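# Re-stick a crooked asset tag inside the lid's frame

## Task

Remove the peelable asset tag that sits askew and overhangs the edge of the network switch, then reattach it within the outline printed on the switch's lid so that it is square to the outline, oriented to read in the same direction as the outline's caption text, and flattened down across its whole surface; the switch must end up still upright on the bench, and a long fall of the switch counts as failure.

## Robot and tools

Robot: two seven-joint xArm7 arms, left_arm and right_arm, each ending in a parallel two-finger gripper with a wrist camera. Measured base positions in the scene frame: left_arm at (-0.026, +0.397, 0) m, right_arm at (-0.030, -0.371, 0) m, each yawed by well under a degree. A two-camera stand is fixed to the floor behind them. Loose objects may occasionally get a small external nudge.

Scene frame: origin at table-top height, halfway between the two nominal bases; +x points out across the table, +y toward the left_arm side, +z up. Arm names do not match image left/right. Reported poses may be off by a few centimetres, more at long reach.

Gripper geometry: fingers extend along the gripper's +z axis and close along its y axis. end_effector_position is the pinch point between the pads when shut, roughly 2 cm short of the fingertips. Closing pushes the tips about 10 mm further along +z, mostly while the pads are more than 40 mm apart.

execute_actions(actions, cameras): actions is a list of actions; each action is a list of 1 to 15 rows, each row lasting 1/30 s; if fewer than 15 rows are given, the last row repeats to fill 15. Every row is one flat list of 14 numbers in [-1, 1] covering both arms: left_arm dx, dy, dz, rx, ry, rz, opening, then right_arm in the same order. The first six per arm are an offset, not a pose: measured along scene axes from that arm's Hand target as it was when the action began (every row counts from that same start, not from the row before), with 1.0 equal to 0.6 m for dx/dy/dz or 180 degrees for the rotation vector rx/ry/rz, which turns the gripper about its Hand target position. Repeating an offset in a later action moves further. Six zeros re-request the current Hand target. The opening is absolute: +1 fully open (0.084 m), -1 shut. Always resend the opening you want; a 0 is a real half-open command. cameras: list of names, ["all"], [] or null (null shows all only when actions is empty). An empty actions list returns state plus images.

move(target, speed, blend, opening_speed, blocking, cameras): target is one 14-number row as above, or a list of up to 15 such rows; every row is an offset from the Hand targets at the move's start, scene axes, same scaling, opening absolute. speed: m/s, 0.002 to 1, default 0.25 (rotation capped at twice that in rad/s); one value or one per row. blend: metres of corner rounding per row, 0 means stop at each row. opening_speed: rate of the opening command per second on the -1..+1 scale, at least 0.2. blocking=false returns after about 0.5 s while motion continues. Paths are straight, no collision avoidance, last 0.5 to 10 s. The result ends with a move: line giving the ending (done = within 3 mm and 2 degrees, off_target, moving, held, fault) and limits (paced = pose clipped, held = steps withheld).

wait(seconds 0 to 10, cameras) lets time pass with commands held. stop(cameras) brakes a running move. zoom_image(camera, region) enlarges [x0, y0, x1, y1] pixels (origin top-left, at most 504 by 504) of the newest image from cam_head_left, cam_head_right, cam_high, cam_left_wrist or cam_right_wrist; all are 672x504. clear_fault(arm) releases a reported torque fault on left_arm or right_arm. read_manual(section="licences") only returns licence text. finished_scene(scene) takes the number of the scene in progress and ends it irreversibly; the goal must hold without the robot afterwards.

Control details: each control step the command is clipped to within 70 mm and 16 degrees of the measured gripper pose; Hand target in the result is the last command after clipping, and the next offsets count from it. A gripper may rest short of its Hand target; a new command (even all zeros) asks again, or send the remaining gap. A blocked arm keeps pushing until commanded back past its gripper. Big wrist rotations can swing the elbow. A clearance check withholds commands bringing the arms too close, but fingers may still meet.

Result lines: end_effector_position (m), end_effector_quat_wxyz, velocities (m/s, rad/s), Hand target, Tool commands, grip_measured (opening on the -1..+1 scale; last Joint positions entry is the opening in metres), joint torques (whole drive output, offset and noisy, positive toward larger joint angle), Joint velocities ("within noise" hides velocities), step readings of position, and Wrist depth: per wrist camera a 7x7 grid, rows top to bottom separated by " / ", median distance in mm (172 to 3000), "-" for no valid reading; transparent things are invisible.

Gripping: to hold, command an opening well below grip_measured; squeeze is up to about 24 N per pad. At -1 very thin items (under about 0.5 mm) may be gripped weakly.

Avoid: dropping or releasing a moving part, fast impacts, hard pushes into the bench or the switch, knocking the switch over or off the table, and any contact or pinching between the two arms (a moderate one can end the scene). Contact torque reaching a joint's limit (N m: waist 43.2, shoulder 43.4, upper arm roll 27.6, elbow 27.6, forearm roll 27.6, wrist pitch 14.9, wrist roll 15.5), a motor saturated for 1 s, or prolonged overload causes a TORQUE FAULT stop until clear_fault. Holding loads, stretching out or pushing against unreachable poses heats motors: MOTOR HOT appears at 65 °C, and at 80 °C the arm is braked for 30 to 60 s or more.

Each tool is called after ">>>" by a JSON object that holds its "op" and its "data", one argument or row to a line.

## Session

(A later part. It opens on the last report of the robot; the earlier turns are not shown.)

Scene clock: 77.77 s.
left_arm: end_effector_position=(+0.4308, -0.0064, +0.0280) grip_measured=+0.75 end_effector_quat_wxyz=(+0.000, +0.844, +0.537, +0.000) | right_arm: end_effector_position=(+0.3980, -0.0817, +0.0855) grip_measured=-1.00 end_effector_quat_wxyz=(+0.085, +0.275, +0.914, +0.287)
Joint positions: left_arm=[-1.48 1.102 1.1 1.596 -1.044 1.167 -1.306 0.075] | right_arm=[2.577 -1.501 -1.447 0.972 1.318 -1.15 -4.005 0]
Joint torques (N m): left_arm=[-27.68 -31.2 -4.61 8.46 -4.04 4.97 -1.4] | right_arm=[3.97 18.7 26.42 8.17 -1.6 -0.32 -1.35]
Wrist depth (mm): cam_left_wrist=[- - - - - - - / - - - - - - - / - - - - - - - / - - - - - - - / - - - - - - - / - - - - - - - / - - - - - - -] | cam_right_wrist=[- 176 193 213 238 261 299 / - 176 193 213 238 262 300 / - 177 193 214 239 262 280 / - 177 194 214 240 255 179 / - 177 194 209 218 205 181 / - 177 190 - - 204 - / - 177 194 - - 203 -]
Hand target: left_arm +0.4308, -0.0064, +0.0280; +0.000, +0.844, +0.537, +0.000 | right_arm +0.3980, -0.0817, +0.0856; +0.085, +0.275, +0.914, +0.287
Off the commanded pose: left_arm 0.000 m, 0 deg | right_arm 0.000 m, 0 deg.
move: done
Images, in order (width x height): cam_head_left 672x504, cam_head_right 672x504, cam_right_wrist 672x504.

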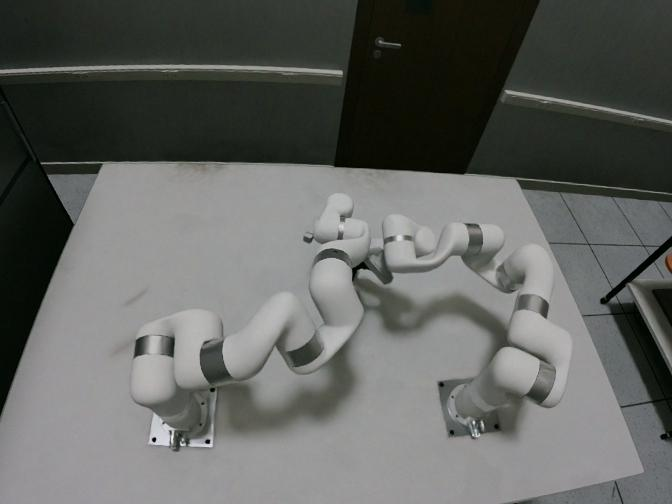

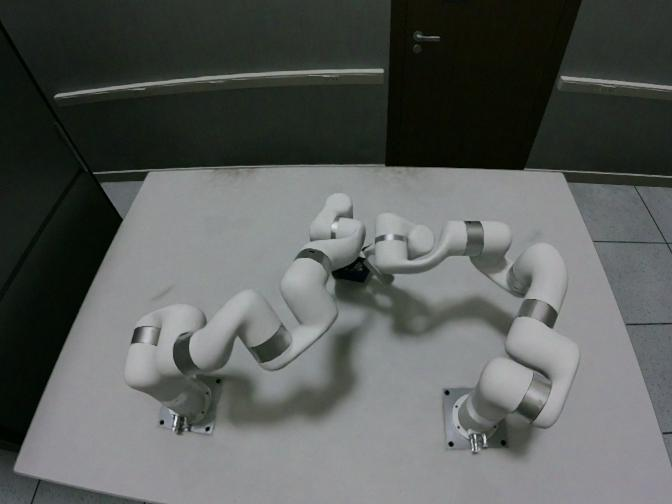

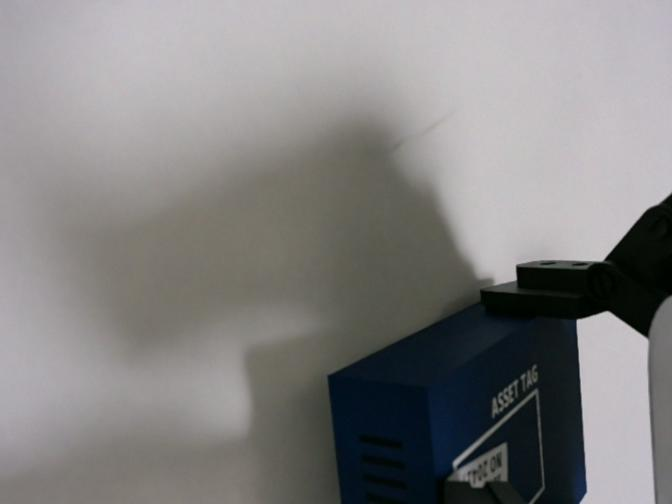

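>>> {"op": "move", "data": {
  "target": [0,0,0,0,0,0,-0.6,-0.005,-0.0076,-0.024,0,0,0,-1],
  "speed": 0.03,
  "opening_speed": 2,
  "cameras": ["cam_right_wrist","cam_head_right","cam_left_wrist"]
}}

>>> {"op": "zoom_image", "data": {
  "camera": "cam_head_right",
  "region": [330, 240, 410, 300]
}}

Scene clock: 79.80 s.
left_arm: end_effector_position=(+0.4307, -0.0063, +0.0279) grip_measured=+0.75 end_effector_quat_wxyz=(+0.000, +0.844, +0.537, +0.000) | right_arm: end_effector_position=(+0.3950, -0.0862, +0.0712) grip_measured=-1.00 end_effector_quat_wxyz=(+0.085, +0.275, +0.914, +0.287)
Joint positions: left_arm=[-1.48 1.102 1.101 1.596 -1.044 1.167 -1.306 0.075] | right_arm=[2.557 -1.519 -1.476 0.942 1.282 -1.137 -3.991 0]
Joint torques (N m): left_arm=[4.54 -38.72 16.73 6 -0.51 -2.5 -0.42] | right_arm=[-5.88 10.28 14.38 1.49 -6.07 0.63 1.54]
Wrist depth (mm): cam_left_wrist=[- - - - - - - / - - - - - - - / - - - - - - - / - - - - - - - / - - - - - - - / - - - - - - - / - - - - - - -] | cam_right_wrist=[- - 178 192 214 242 277 / - - 178 192 214 242 278 / - - 179 192 214 242 268 / - - 179 193 215 235 197 / - - 179 193 209 198 191 / - - 179 - - 188 219 / - - 180 189 - 187 217]
Hand target: left_arm +0.4308, -0.0064, +0.0280; +0.000, +0.844, +0.537, +0.000 | right_arm +0.3950, -0.0862, +0.0712; +0.085, +0.275, +0.914, +0.287
Off the commanded pose: left_arm 0.000 m, 0 deg | right_arm 0.000 m, 0 deg.
move: done
Images, in order (width x height): cam_head_right 672x504, cam_left_wrist 672x504, cam_right_wrist 672x504.

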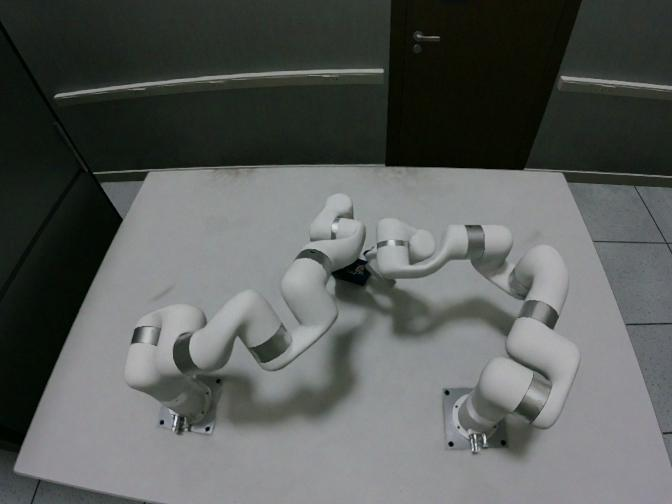

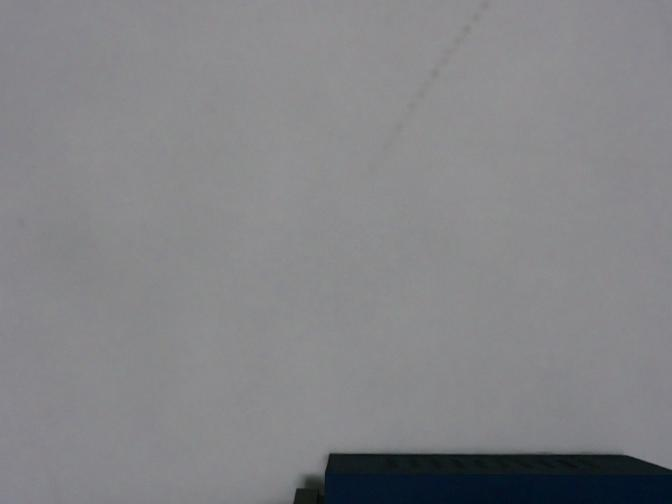

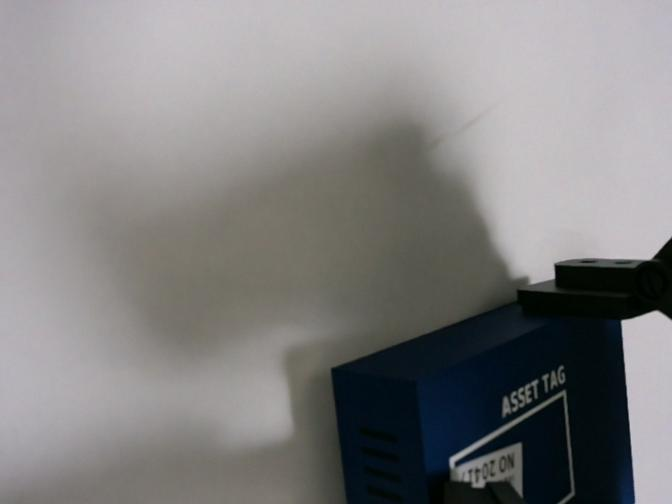

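Scaled by 6.300 from the camera's 672x504 image, which has a finer 960x720 frame.

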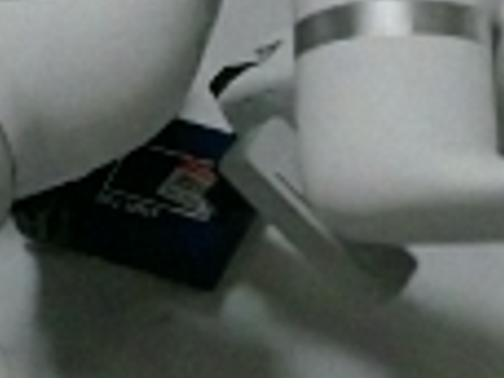

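>>> {"op": "move", "data": {
  "target": [
    [0,0,0,0,0,0,-0.8,0.0071,0.0107,0.014,0,0,0,-1],
    [0,0,0,0,0,0,-0.8,0.0101,0.0153,0.0317,0,0,0,-1]
  ],
  "speed": 0.01,
  "blend": 0.002,
  "cameras": ["cam_right_wrist","cam_head_right","cam_left_wrist"]
}}

>>> {"op": "zoom_image", "data": {
  "camera": "cam_head_right",
  "region": [330, 240, 410, 300]
}}

>>> {"op": "zoom_image", "data": {
  "camera": "cam_right_wrist",
  "region": [272, 294, 552, 504]
}}

Scene clock: 84.20 s.
left_arm: end_effector_position=(+0.4308, -0.0064, +0.0280) grip_measured=+0.75 end_effector_quat_wxyz=(+0.000, +0.844, +0.537, +0.000) | right_arm: end_effector_position=(+0.4011, -0.0771, +0.0902) grip_measured=-1.00 end_effector_quat_wxyz=(+0.085, +0.275, +0.914, +0.287)
Joint positions: left_arm=[-1.48 1.102 1.101 1.596 -1.044 1.167 -1.306 0.075] | right_arm=[2.595 -1.493 -1.441 0.998 1.33 -1.152 -4.012 0]
Joint torques (N m): left_arm=[-5.53 -50.02 12.73 5.9 -1.88 -0.66 2.07] | right_arm=[4.46 17.14 20.17 5.15 1.75 -1.94 -1.18]
Wrist depth (mm): cam_left_wrist=[- - - - - - - / - - - - - - - / - - - - - - - / - - - - - - - / - - - - - - - / - - - - - - - / - - - - - - -] | cam_right_wrist=[- 177 198 219 244 277 308 / - 181 198 219 245 269 309 / - 181 199 219 245 269 309 / - 182 199 219 239 261 182 / - 182 195 214 196 205 - / - 182 190 - 187 213 - / - 179 195 174 186 213 -]
Hand target: left_arm +0.4308, -0.0064, +0.0280; +0.000, +0.844, +0.537, +0.000 | right_arm +0.4011, -0.0771, +0.0902; +0.085, +0.275, +0.914, +0.287
Off the commanded pose: left_arm 0.000 m, 0 deg | right_arm 0.000 m, 0 deg.
move: done; blend cut to 0 m at target 1
Images, in order (width x height): cam_head_right 672x504, cam_left_wrist 672x504, cam_right_wrist 672x504.

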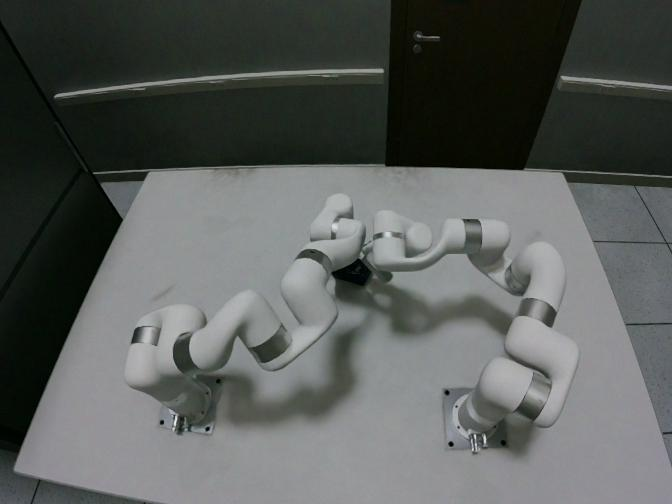

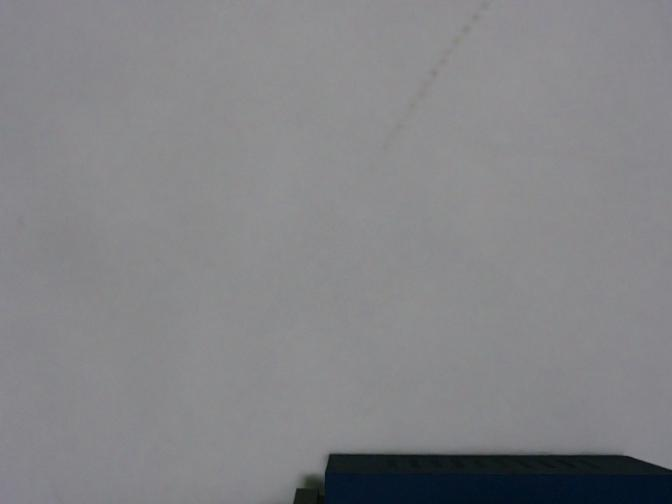

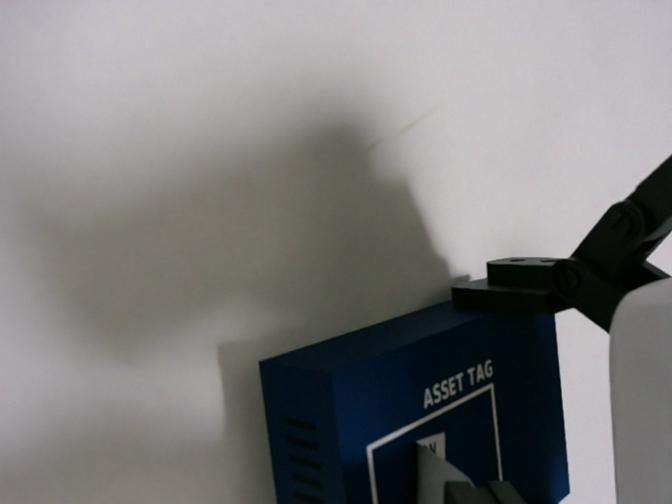

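Scaled by 6.300 from the camera's 672x504 image, which has a finer 960x720 frame.

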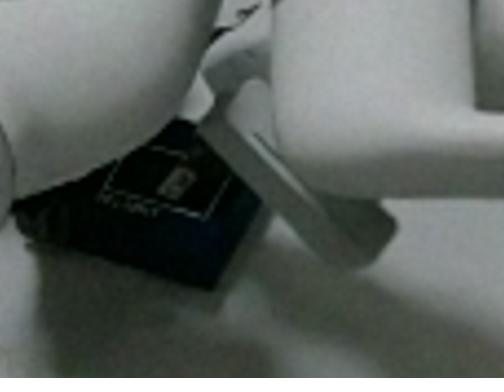

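Scaled by 1.800 from the camera's 672x504 image, which has a finer 960x720 frame.

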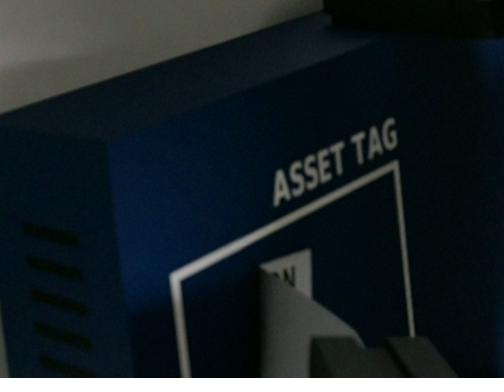

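>>> {"op": "move", "data": {
  "target": [0,0,0,0,0,0,-0.8,0.003,0.0045,0.025,0,0,0,-1],
  "speed": 0.01,
  "cameras": ["cam_right_wrist"]
}}

Scene clock: 86.43 s.
left_arm: end_effector_position=(+0.4308, -0.0064, +0.0280) grip_measured=+0.75 end_effector_quat_wxyz=(+0.000, +0.844, +0.537, +0.000) | right_arm: end_effector_position=(+0.4029, -0.0744, +0.1052) grip_measured=-1.00 end_effector_quat_wxyz=(+0.085, +0.275, +0.914, +0.287)
Joint positions: left_arm=[-1.48 1.102 1.101 1.596 -1.044 1.167 -1.306 0.075] | right_arm=[2.609 -1.475 -1.411 1.024 1.366 -1.167 -4.027 0]
Joint torques (N m): left_arm=[-2.77 -39.32 13.67 5.9 0.03 -1.95 1.28] | right_arm=[5.03 16.9 19.95 5.08 2.24 -1.61 -1.35]
Wrist depth (mm): cam_left_wrist=[- - - - - - - / - - - - - - - / - - - - - - - / - - - - - - - / - - - - - - - / - - - - - - - / - - - - - - -] | cam_right_wrist=[180 192 214 237 265 299 346 / 180 196 214 237 265 301 347 / 180 196 215 237 266 291 323 / 180 196 215 238 258 194 195 / 181 197 210 218 211 229 - / 181 197 187 181 210 229 - / 181 193 190 180 210 - -]
Hand target: left_arm +0.4308, -0.0064, +0.0280; +0.000, +0.844, +0.537, +0.000 | right_arm +0.4029, -0.0744, +0.1052; +0.085, +0.275, +0.914, +0.287
Off the commanded pose: left_arm 0.000 m, 0 deg | right_arm 0.000 m, 0 deg.
move: done
Images, in order (width x height): cam_right_wrist 672x504.

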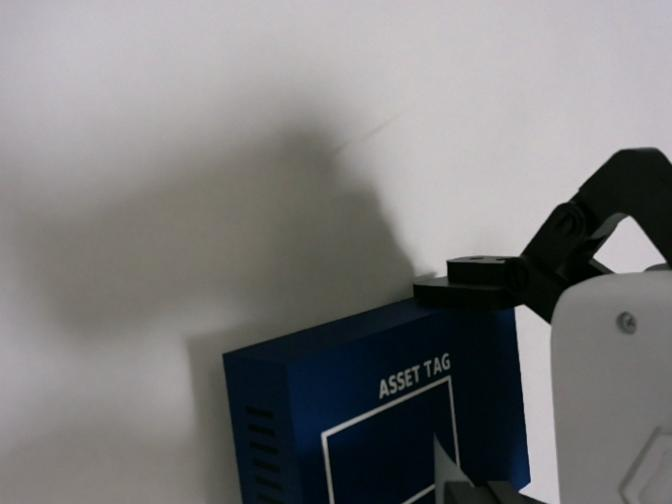

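>>> {"op": "move", "data": {
  "target": [
    [0,0,0,0,0,0,-0.8,-0.02,-0.03,0.08,0,0,0,-1],
    [0,0,0,0,0,0,-0.8,-0.17,-0.28,0.2,0,0,0,-1]
  ],
  "speed": [0.08,0.15],
  "blend": 0.01,
  "cameras": ["cam_right_wrist","cam_head_right"]
}}

>>> {"op": "zoom_image", "data": {
  "camera": "cam_head_right",
  "region": [330, 200, 430, 275]
}}

Scene clock: 90.23 s.
left_arm: end_effector_position=(+0.4308, -0.0064, +0.0280) grip_measured=+0.75 end_effector_quat_wxyz=(+0.000, +0.844, +0.537, +0.000) | right_arm: end_effector_position=(+0.3009, -0.2423, +0.2252) grip_measured=-1.00 end_effector_quat_wxyz=(+0.085, +0.275, +0.914, +0.287)
Joint positions: left_arm=[-1.48 1.102 1.101 1.596 -1.044 1.167 -1.306 0.075] | right_arm=[2.103 -1.557 -0.896 0.649 1.818 -1.43 -4.158 0]
Joint torques (N m): left_arm=[2.35 -36.4 17.65 5.51 0.45 -3.11 -0.01] | right_arm=[-4.21 6.65 14.96 3.54 2.69 -1.58 -1.23]
Wrist depth (mm): cam_left_wrist=[- - - - - - - / - - - - - - - / - - - - - - - / - - - - - - - / - - - - - - - / - - - - - - - / - - - - - - -] | cam_right_wrist=[294 314 352 378 424 479 555 / 294 321 352 380 426 482 555 / 295 321 352 380 425 483 537 / 295 321 353 381 427 455 379 / 296 322 353 381 403 431 369 / 296 322 354 382 415 429 365 / 296 316 347 384 426 486 541]
Hand target: left_arm +0.4308, -0.0064, +0.0280; +0.000, +0.844, +0.537, +0.000 | right_arm +0.3009, -0.2424, +0.2252; +0.085, +0.275, +0.914, +0.287
Off the commanded pose: left_arm 0.000 m, 0 deg | right_arm 0.000 m, 0 deg.
move: done
Images, in order (width x height): cam_head_right 672x504, cam_right_wrist 672x504.

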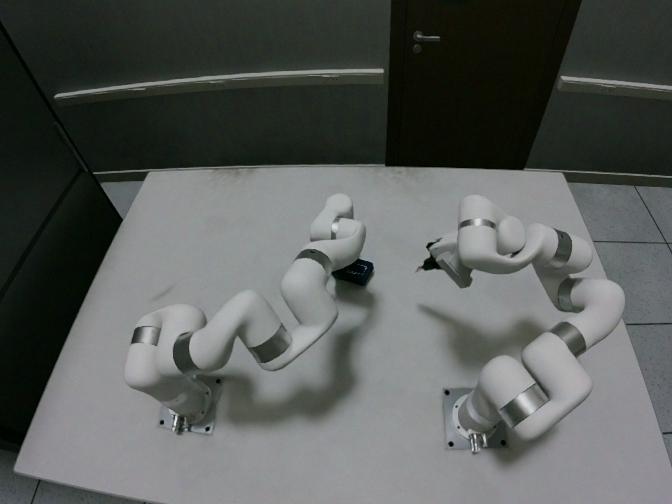

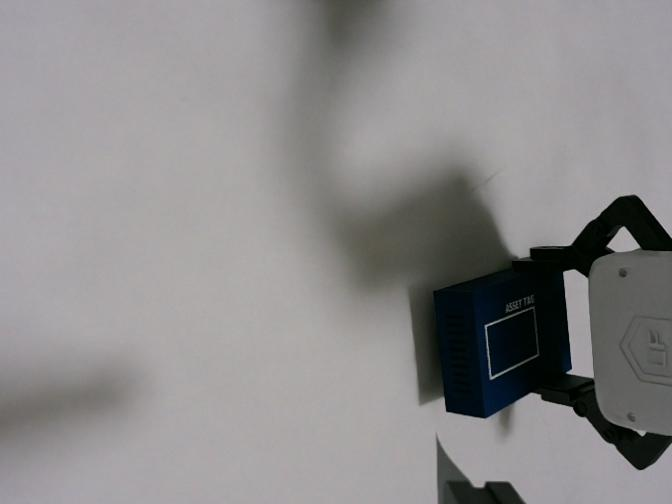

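Scaled by 5.040 from the camera's 672x504 image, which has a finer 960x720 frame.

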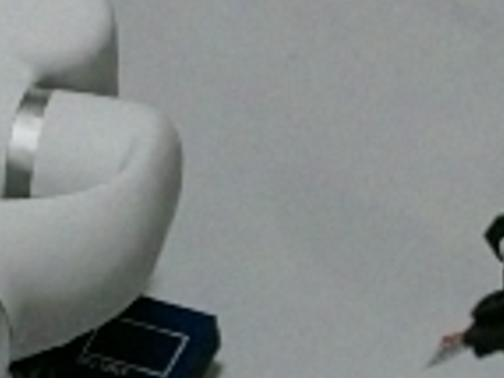

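>>> {"op": "move", "data": {
  "target": [
    [0,0,0.02,0,0,0,-0.8,0,0,0,0,0,0,-1],
    [-0.02,-0.04,0.02,0,0,-0.5,-0.8,0,0,0,0,0,0,-1],
    [-0.0423,-0.0907,0.02,0,0,-1,-0.8,0,0,0,0,0,0,-1],
    [-0.0423,-0.0907,0.001,0,0,-1,-0.8,0,0,0,0,0,0,-1]
  ],
  "speed": [0.05,0.4,0.4,0.03],
  "blend": [0.002,0.02,0,0],
  "cameras": ["cam_left_wrist","cam_right_wrist","cam_head_right"]
}}

Scene clock: 96.40 s.
left_arm: end_effector_position=(+0.4054, -0.0608, +0.0286) grip_measured=+0.75 end_effector_quat_wxyz=(+0.000, -0.537, +0.844, +0.000) | right_arm: end_effector_position=(+0.3009, -0.2424, +0.2252) grip_measured=-1.00 end_effector_quat_wxyz=(+0.085, +0.275, +0.914, +0.287)
Joint positions: left_arm=[-1.285 0.897 0.66 1.666 -0.614 0.983 1.533 0.075] | right_arm=[2.103 -1.557 -0.896 0.649 1.818 -1.43 -4.158 0]
Joint torques (N m): left_arm=[7.99 -43.6 6.23 10.61 -2.27 -3.89 2.75] | right_arm=[-4.38 7.04 15.05 3.79 2.56 -1.54 -1.27]
Wrist depth (mm): cam_left_wrist=[- - - - - - - / - - - - - - - / - - - - - - - / - - - - - - - / - - - - - - - / - - - - - - - / - - - - - - -] | cam_right_wrist=[294 314 351 379 424 481 554 / 295 320 352 380 425 481 559 / 295 321 352 381 427 467 557 / 296 322 354 381 413 372 537 / 295 322 353 382 411 350 307 / 295 322 354 383 417 387 311 / 296 317 346 383 428 455 523]
Hand target: left_arm +0.4054, -0.0608, +0.0286; +0.000, -0.537, +0.844, +0.000 | right_arm +0.3009, -0.2424, +0.2252; +0.085, +0.275, +0.914, +0.287
Off the commanded pose: left_arm 0.000 m, 0 deg | right_arm 0.000 m, 0 deg.
move: done
Images, in order (width x height): cam_head_right 672x504, cam_left_wrist 672x504, cam_right_wrist 672x504.

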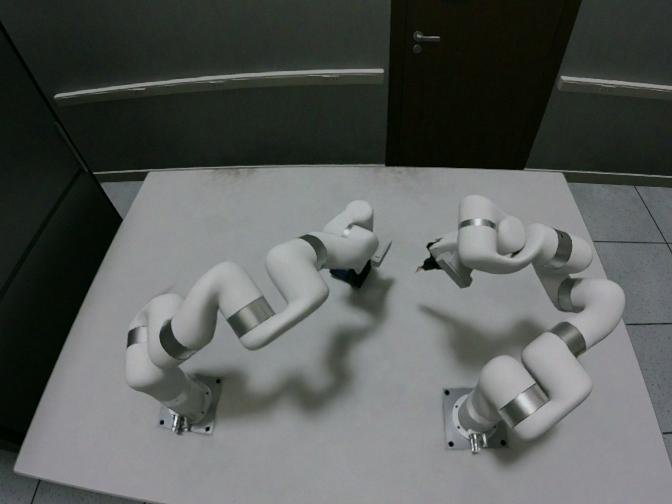

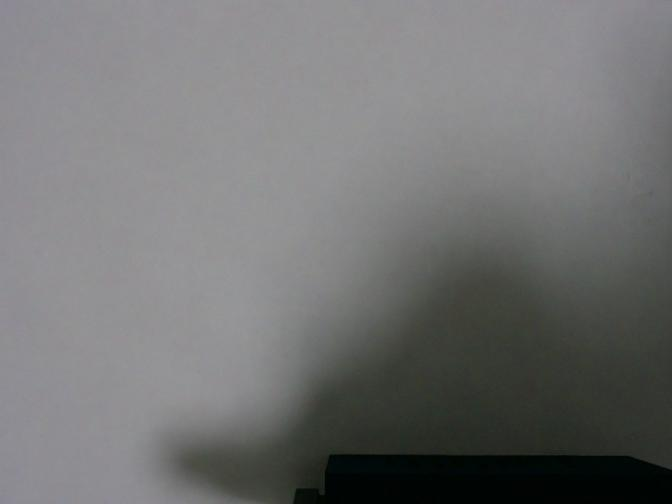

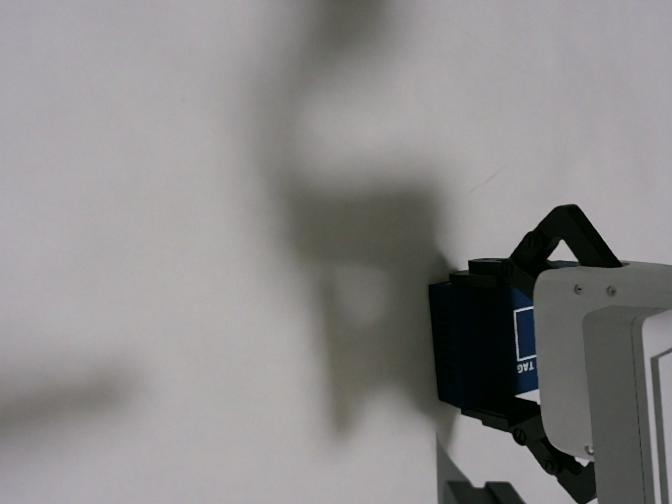

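>>> {"op": "move", "data": {
  "target": [
    [0,0,0,0,0,0,0.9,0,0,0,0,0,0,-1],
    [0,0,0.15,0,0,0,1,0,0,0,0,0,0,-1],
    [0.0227,0.1663,0.269,0,0,0,1,0,0,0,0,0,0,-1]
  ],
  "speed": [0.1,0.1,0.2],
  "blend": [0,0.02,0],
  "cameras": ["cam_left_wrist","cam_right_wrist"]
}}

>>> {"op": "zoom_image", "data": {
  "camera": "cam_right_wrist",
  "region": [402, 354, 602, 504]
}}

Scene clock: 101.03 s.
left_arm: end_effector_position=(+0.4190, +0.0389, +0.1899) grip_measured=+1.00 end_effector_quat_wxyz=(+0.000, -0.537, +0.844, +0.000) | right_arm: end_effector_position=(+0.3009, -0.2424, +0.2252) grip_measured=-1.00 end_effector_quat_wxyz=(+0.085, +0.275, +0.914, +0.287)
Joint positions: left_arm=[-1.355 0.505 0.855 1.495 -0.407 1.179 1.593 0.084] | right_arm=[2.103 -1.557 -0.896 0.649 1.818 -1.43 -4.158 0]
Joint torques (N m): left_arm=[-8 -47.47 9.35 9.47 2.71 -3.62 2.73] | right_arm=[-4.46 6.88 15.04 3.94 2.57 -1.52 -1.26]
Wrist depth (mm): cam_left_wrist=[326 325 324 324 322 322 321 / 325 324 323 323 322 322 321 / 324 324 323 291 321 321 320 / 323 323 322 291 321 320 320 / 323 322 322 289 319 320 319 / 322 321 321 319 319 319 318 / 321 320 320 319 319 318 317] | cam_right_wrist=[295 313 352 381 425 480 555 / 295 320 352 379 425 481 555 / 296 322 353 381 425 483 557 / 295 322 352 381 427 469 559 / 295 322 353 382 409 437 560 / 296 323 353 383 416 470 559 / 296 316 346 383 429 486 563]
Hand target: left_arm +0.4190, +0.0390, +0.1900; +0.000, -0.537, +0.844, +0.000 | right_arm +0.3009, -0.2424, +0.2252; +0.085, +0.275, +0.914, +0.287
Off the commanded pose: left_arm 0.000 m, 0 deg | right_arm 0.000 m, 0 deg.
move: done; blend cut to 0 m at target 2
Images, in order (width x height): cam_left_wrist 672x504, cam_right_wrist 672x504.

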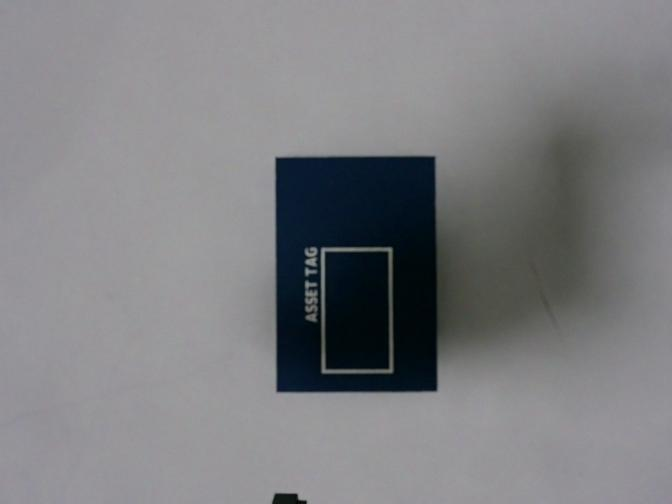

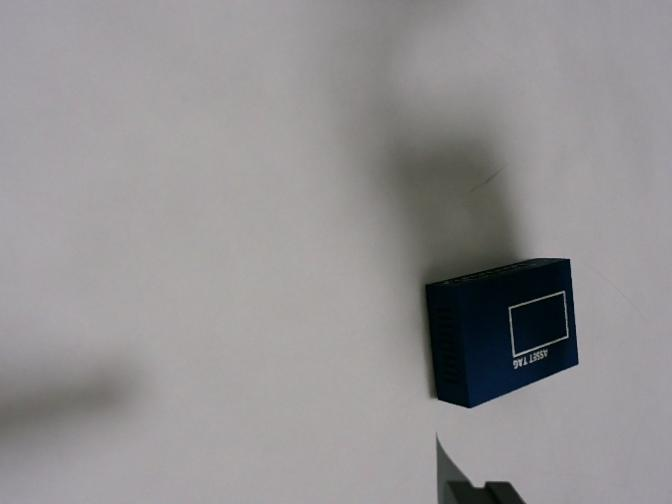

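Scaled by 2.520 from the camera's 672x504 image, which has a finer 960x720 frame.

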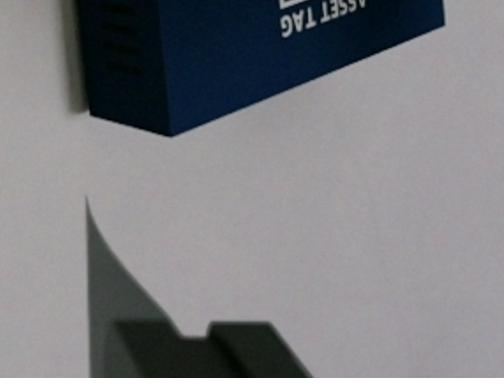

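>>> {"op": "move", "data": {
  "target": [
    [0,0,0,0,0,0,1,0.09,0.16,-0.1,0.1706,-0.0962,0.0442,-1],
    [0,0,0,0,0,0,1,0.1878,0.3278,-0.2453,0.1706,-0.0962,0.0442,-1]
  ],
  "speed": [0.15,0.1],
  "blend": 0.02,
  "cameras": ["cam_left_wrist","cam_right_wrist","cam_head_right"]
}}

>>> {"op": "zoom_image", "data": {
  "camera": "cam_left_wrist",
  "region": [240, 120, 480, 300]
}}

Scene clock: 108.50 s.
left_arm: end_effector_position=(+0.4190, +0.0390, +0.1900) grip_measured=+1.00 end_effector_quat_wxyz=(+0.000, -0.537, +0.844, +0.000) | right_arm: end_effector_position=(+0.4136, -0.0457, +0.0781) grip_measured=-1.00 end_effector_quat_wxyz=(+0.125, +0.179, +0.799, +0.560)
Joint positions: left_arm=[-1.355 0.505 0.856 1.495 -0.407 1.178 1.593 0.084] | right_arm=[2.241 -2.061 -1.538 0.767 0.85 -0.766 -4.327 0]
Joint torques (N m): left_arm=[-7.74 -46.57 9.61 9.52 1.03 -3.41 1.1] | right_arm=[4.75 -2.44 13.25 -4.71 -4.27 2.24 1.54]
Wrist depth (mm): cam_left_wrist=[326 325 - 177 324 323 322 / 325 325 323 183 322 321 321 / 325 323 323 227 320 321 320 / 324 323 322 240 320 320 320 / 323 322 323 267 320 320 320 / 322 321 321 320 319 318 318 / 322 321 320 319 319 318 317] | cam_right_wrist=[- - 196 271 438 1082 1064 / - - 196 272 441 1139 1105 / - - 197 274 445 1174 1168 / - - 198 275 450 1255 2271 / - - 199 231 456 2465 2422 / - - - 195 459 2364 2309 / - - - 196 464 2014 2032]
Hand target: left_arm +0.4190, +0.0390, +0.1900; +0.000, -0.537, +0.844, +0.000 | right_arm +0.4136, -0.0457, +0.0781; +0.125, +0.179, +0.799, +0.560
Off the commanded pose: left_arm 0.000 m, 0 deg | right_arm 0.000 m, 0 deg.
joint sent to its limit (right arm) — joint 2 (shoulder), lower limit. The joint targets still meet the commanded pose.
move: done
Images, in order (width x height): cam_head_right 672x504, cam_left_wrist 672x504, cam_right_wrist 672x504.

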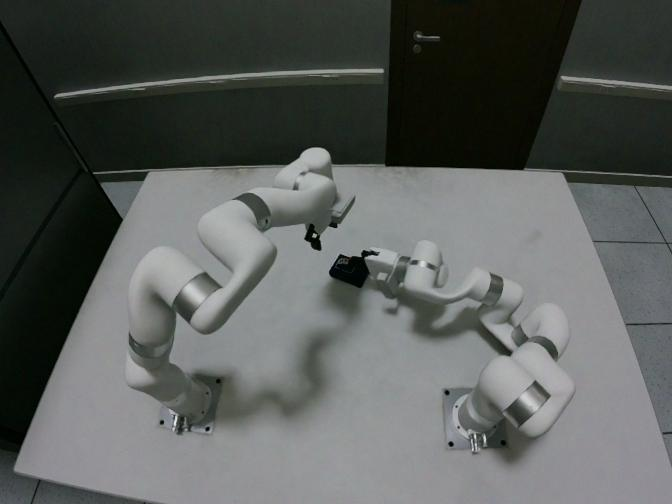

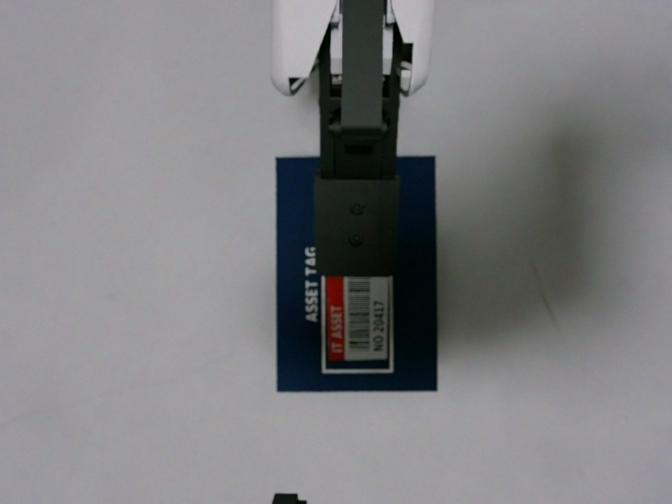

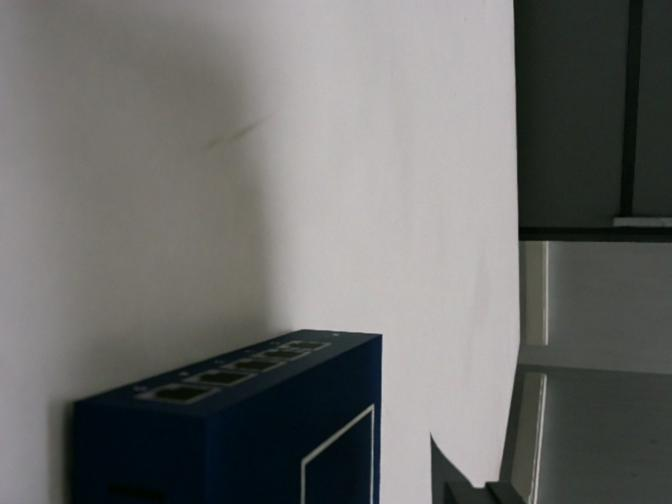

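Scaled by 2.100 from the camera's 672x504 image, which has a finer 960x720 frame.

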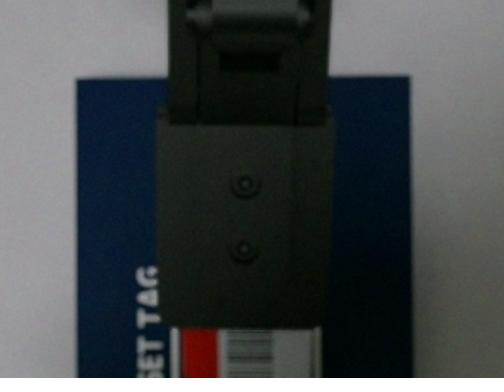

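>>> {"op": "move", "data": {
  "target": [0,0,0,0,0,0,1,0.0047,0.0082,-0.0333,0,0,0.0033,-1],
  "speed": 0.05,
  "cameras": ["cam_left_wrist","cam_right_wrist"]
}}

>>> {"op": "zoom_image", "data": {
  "camera": "cam_left_wrist",
  "region": [260, 230, 460, 380]
}}

Scene clock: 111.93 s.
left_arm: end_effector_position=(+0.4190, +0.0390, +0.1900) grip_measured=+1.00 end_effector_quat_wxyz=(+0.000, -0.537, +0.844, +0.000) | right_arm: end_effector_position=(+0.4164, -0.0408, +0.0581) grip_measured=-1.00 end_effector_quat_wxyz=(+0.122, +0.174, +0.800, +0.561)
Joint positions: left_arm=[-1.355 0.505 0.856 1.495 -0.407 1.178 1.593 0.084] | right_arm=[2.242 -2.061 -1.585 0.802 0.832 -0.715 -4.345 0]
Joint torques (N m): left_arm=[-7.85 -46.06 9.56 9.78 -0.11 -3.46 0.59] | right_arm=[4.59 -2.54 13.42 -5.41 -4.23 2.29 -1.34]
Wrist depth (mm): cam_left_wrist=[326 326 - 196 323 322 322 / 324 324 324 200 321 322 321 / 324 323 323 240 322 321 320 / 324 322 322 260 321 321 319 / 322 322 321 287 319 319 319 / 322 321 320 320 319 318 318 / 322 321 320 319 319 317 317] | cam_right_wrist=[- - - 219 353 908 1058 / - - - 220 356 941 1100 / - - - 203 358 977 1155 / - - - 203 363 987 2228 / - - - 204 365 1026 2348 / - - - - 369 2192 2286 / - - - - 372 1930 2038]
Hand target: left_arm +0.4190, +0.0390, +0.1900; +0.000, -0.537, +0.844, +0.000 | right_arm +0.4164, -0.0408, +0.0581; +0.122, +0.174, +0.800, +0.561
Off the commanded pose: left_arm 0.000 m, 0 deg | right_arm 0.000 m, 0 deg.
joint sent to its limit (right arm) — joint 2 (shoulder), lower limit. The joint targets still meet the commanded pose.
move: done
Images, in order (width x height): cam_left_wrist 672x504, cam_right_wrist 672x504.

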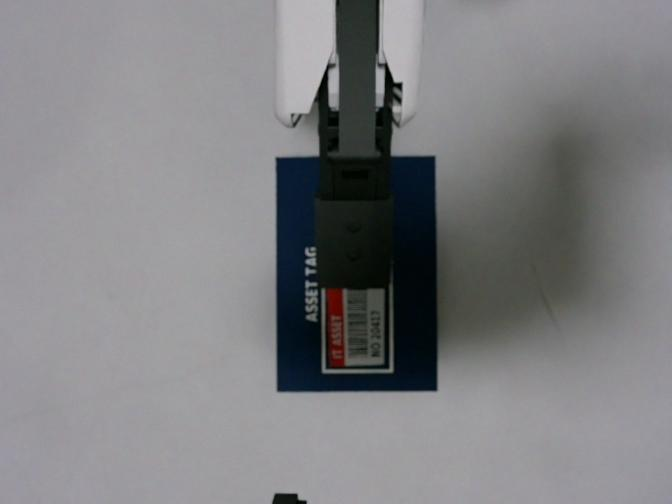

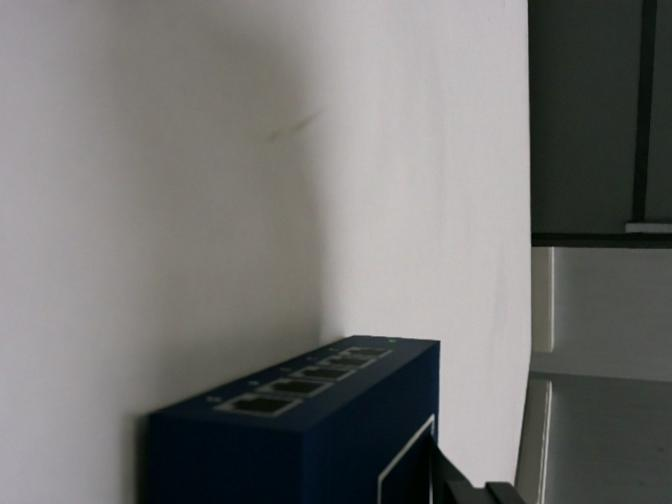

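Scaled by 2.520 from the camera's 672x504 image, which has a finer 960x720 frame.

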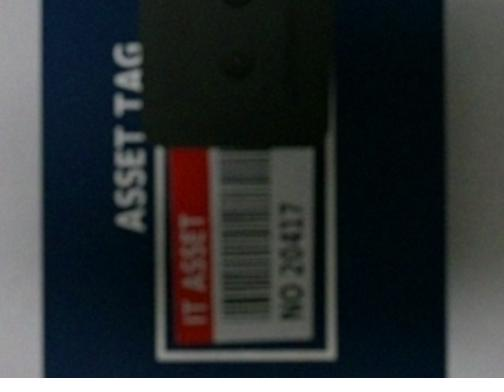

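>>> {"op": "move", "data": {
  "target": [
    [0,0,0,0,0,0,1,-0.0005,0.0002,-0.0108,0,0,0,-1],
    [0,0,0,0,0,0,1,-0.0012,-0.0013,-0.0183,0,0,0,-1]
  ],
  "speed": 0.02,
  "cameras": ["cam_left_wrist","cam_right_wrist"]
}}

>>> {"op": "zoom_image", "data": {
  "camera": "cam_left_wrist",
  "region": [260, 230, 460, 380]
}}

>>> {"op": "zoom_image", "data": {
  "camera": "cam_right_wrist",
  "region": [392, 294, 672, 504]
}}

Scene clock: 114.27 s.
left_arm: end_effector_position=(+0.4190, +0.0390, +0.1900) grip_measured=+1.00 end_effector_quat_wxyz=(+0.000, -0.537, +0.844, +0.000) | right_arm: end_effector_position=(+0.4158, -0.0414, +0.0476) grip_measured=-1.00 end_effector_quat_wxyz=(+0.122, +0.174, +0.800, +0.562)
Joint positions: left_arm=[-1.355 0.505 0.856 1.495 -0.407 1.178 1.593 0.084] | right_arm=[2.228 -2.061 -1.619 0.804 0.81 -0.689 -4.341 0]
Joint torques (N m): left_arm=[-7.71 -45.38 9.49 9.89 -0.15 -3.3 0.21] | right_arm=[-5.12 -2.34 -5.28 3.11 -1.37 -5.47 1.59]
Wrist depth (mm): cam_left_wrist=[326 326 324 201 322 322 321 / 326 324 324 209 322 321 321 / 324 324 323 251 321 321 320 / 324 323 322 269 320 320 320 / 323 323 322 290 319 320 319 / 321 322 321 319 319 319 319 / 320 320 320 319 319 318 317] | cam_right_wrist=[- - - 196 319 858 1059 / - - - 197 323 881 1117 / - - - 199 325 914 1160 / - - - 200 329 943 2257 / - - - 200 286 976 2389 / - - - - 402 1000 2325 / - - - - 198 1957 2056]
Hand target: left_arm +0.4190, +0.0390, +0.1900; +0.000, -0.537, +0.844, +0.000 | right_arm +0.4157, -0.0415, +0.0471; +0.122, +0.174, +0.800, +0.561
Off the commanded pose: left_arm 0.000 m, 0 deg | right_arm 0.001 m, 0 deg.
joint sent to its limit (right arm) — joint 2 (shoulder), lower limit. The joint targets still meet the commanded pose.
move: done
Images, in order (width x height): cam_left_wrist 672x504, cam_right_wrist 672x504.

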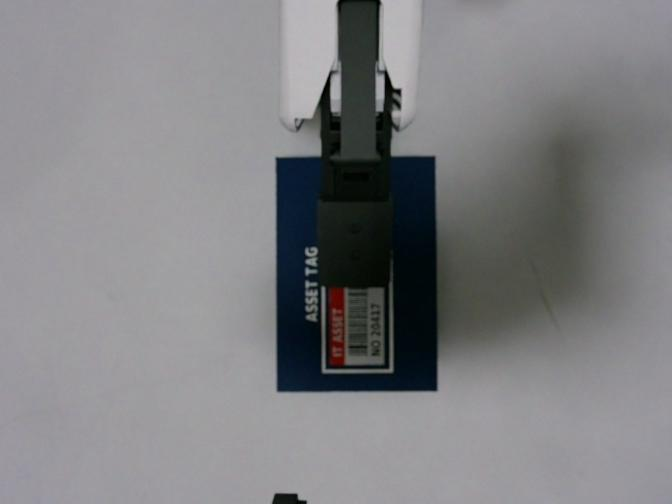

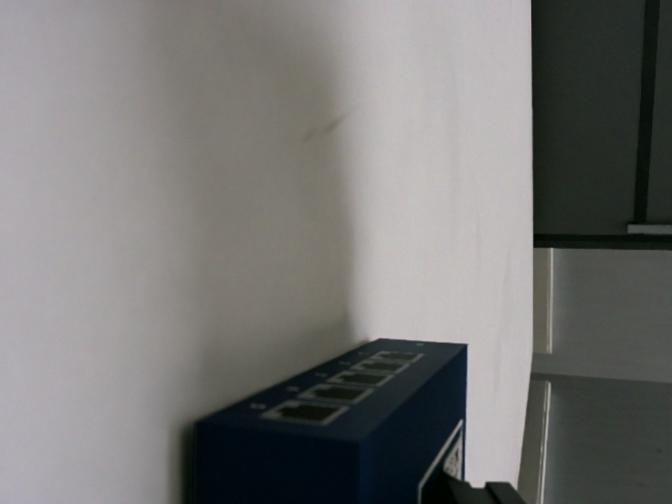

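Scaled by 2.520 from the camera's 672x504 image, which has a finer 960x720 frame.

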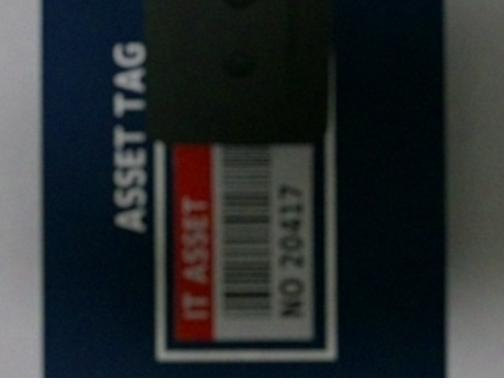

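Scaled by 1.800 from the camera's 672x504 image, which has a finer 960x720 frame.

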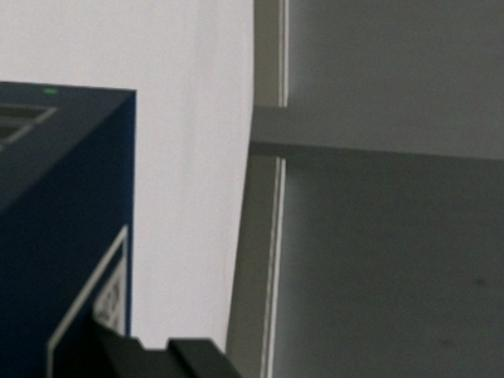

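>>> {"op": "move", "data": {
  "target": [
    [0,0,0,0,0,0,1,0,0,0.0025,0,0,0,-0.88],
    [0,0,0,0,0,0,1,-0.02,-0.0425,0.021,0,0,0,-0.88]
  ],
  "speed": 0.03,
  "opening_speed": 0.3,
  "cameras": ["cam_left_wrist","cam_right_wrist"]
}}

>>> {"op": "zoom_image", "data": {
  "camera": "cam_left_wrist",
  "region": [260, 230, 460, 380]
}}

Scene clock: 117.27 s.
left_arm: end_effector_position=(+0.4190, +0.0390, +0.1900) grip_measured=+1.00 end_effector_quat_wxyz=(+0.000, -0.537, +0.844, +0.000) | right_arm: end_effector_position=(+0.4037, -0.0670, +0.0597) grip_measured=-0.90 end_effector_quat_wxyz=(+0.122, +0.174, +0.800, +0.561)
Joint positions: left_arm=[-1.355 0.505 0.856 1.495 -0.407 1.178 1.593 0.084] | right_arm=[2.128 -2.024 -1.625 0.722 0.872 -0.688 -4.356 0.004]
Joint torques (N m): left_arm=[-7.65 -43.96 9.6 9.68 -0.08 -3.16 -0.17] | right_arm=[-4.42 12.3 13.07 -10.08 2.26 2.32 -1.3]
Wrist depth (mm): cam_left_wrist=[325 325 324 198 322 323 322 / 325 325 323 235 323 321 322 / 324 324 323 256 321 320 320 / 323 324 322 291 320 320 319 / 323 323 321 290 320 320 319 / 322 321 322 320 319 319 317 / 322 321 321 319 319 318 317] | cam_right_wrist=[- - - 203 359 954 1086 / - - - 204 363 961 1125 / - - - 205 366 988 1172 / - - - 207 368 1008 2279 / - - - 190 321 1043 2397 / - - - - 376 2220 2333 / - - - - 379 1962 2062]
Hand target: left_arm +0.4190, +0.0390, +0.1900; +0.000, -0.537, +0.844, +0.000 | right_arm +0.4037, -0.0670, +0.0597; +0.122, +0.174, +0.800, +0.561
Off the commanded pose: left_arm 0.000 m, 0 deg | right_arm 0.000 m, 0 deg.
move: done
Images, in order (width x height): cam_left_wrist 672x504, cam_right_wrist 672x504.

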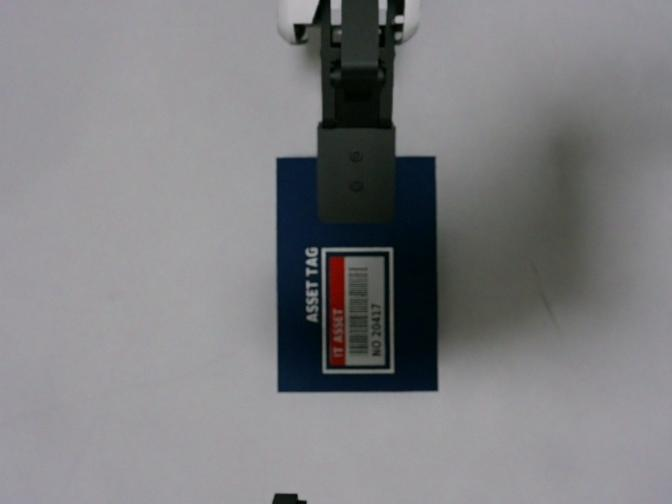

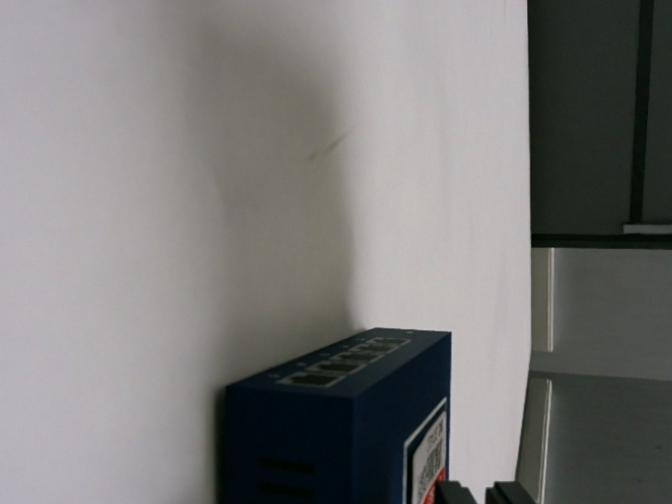

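Scaled by 2.520 from the camera's 672x504 image, which has a finer 960x720 frame.

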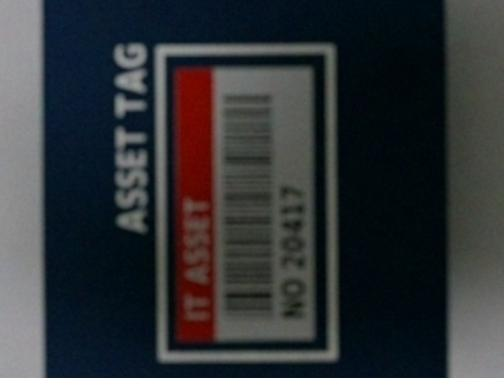

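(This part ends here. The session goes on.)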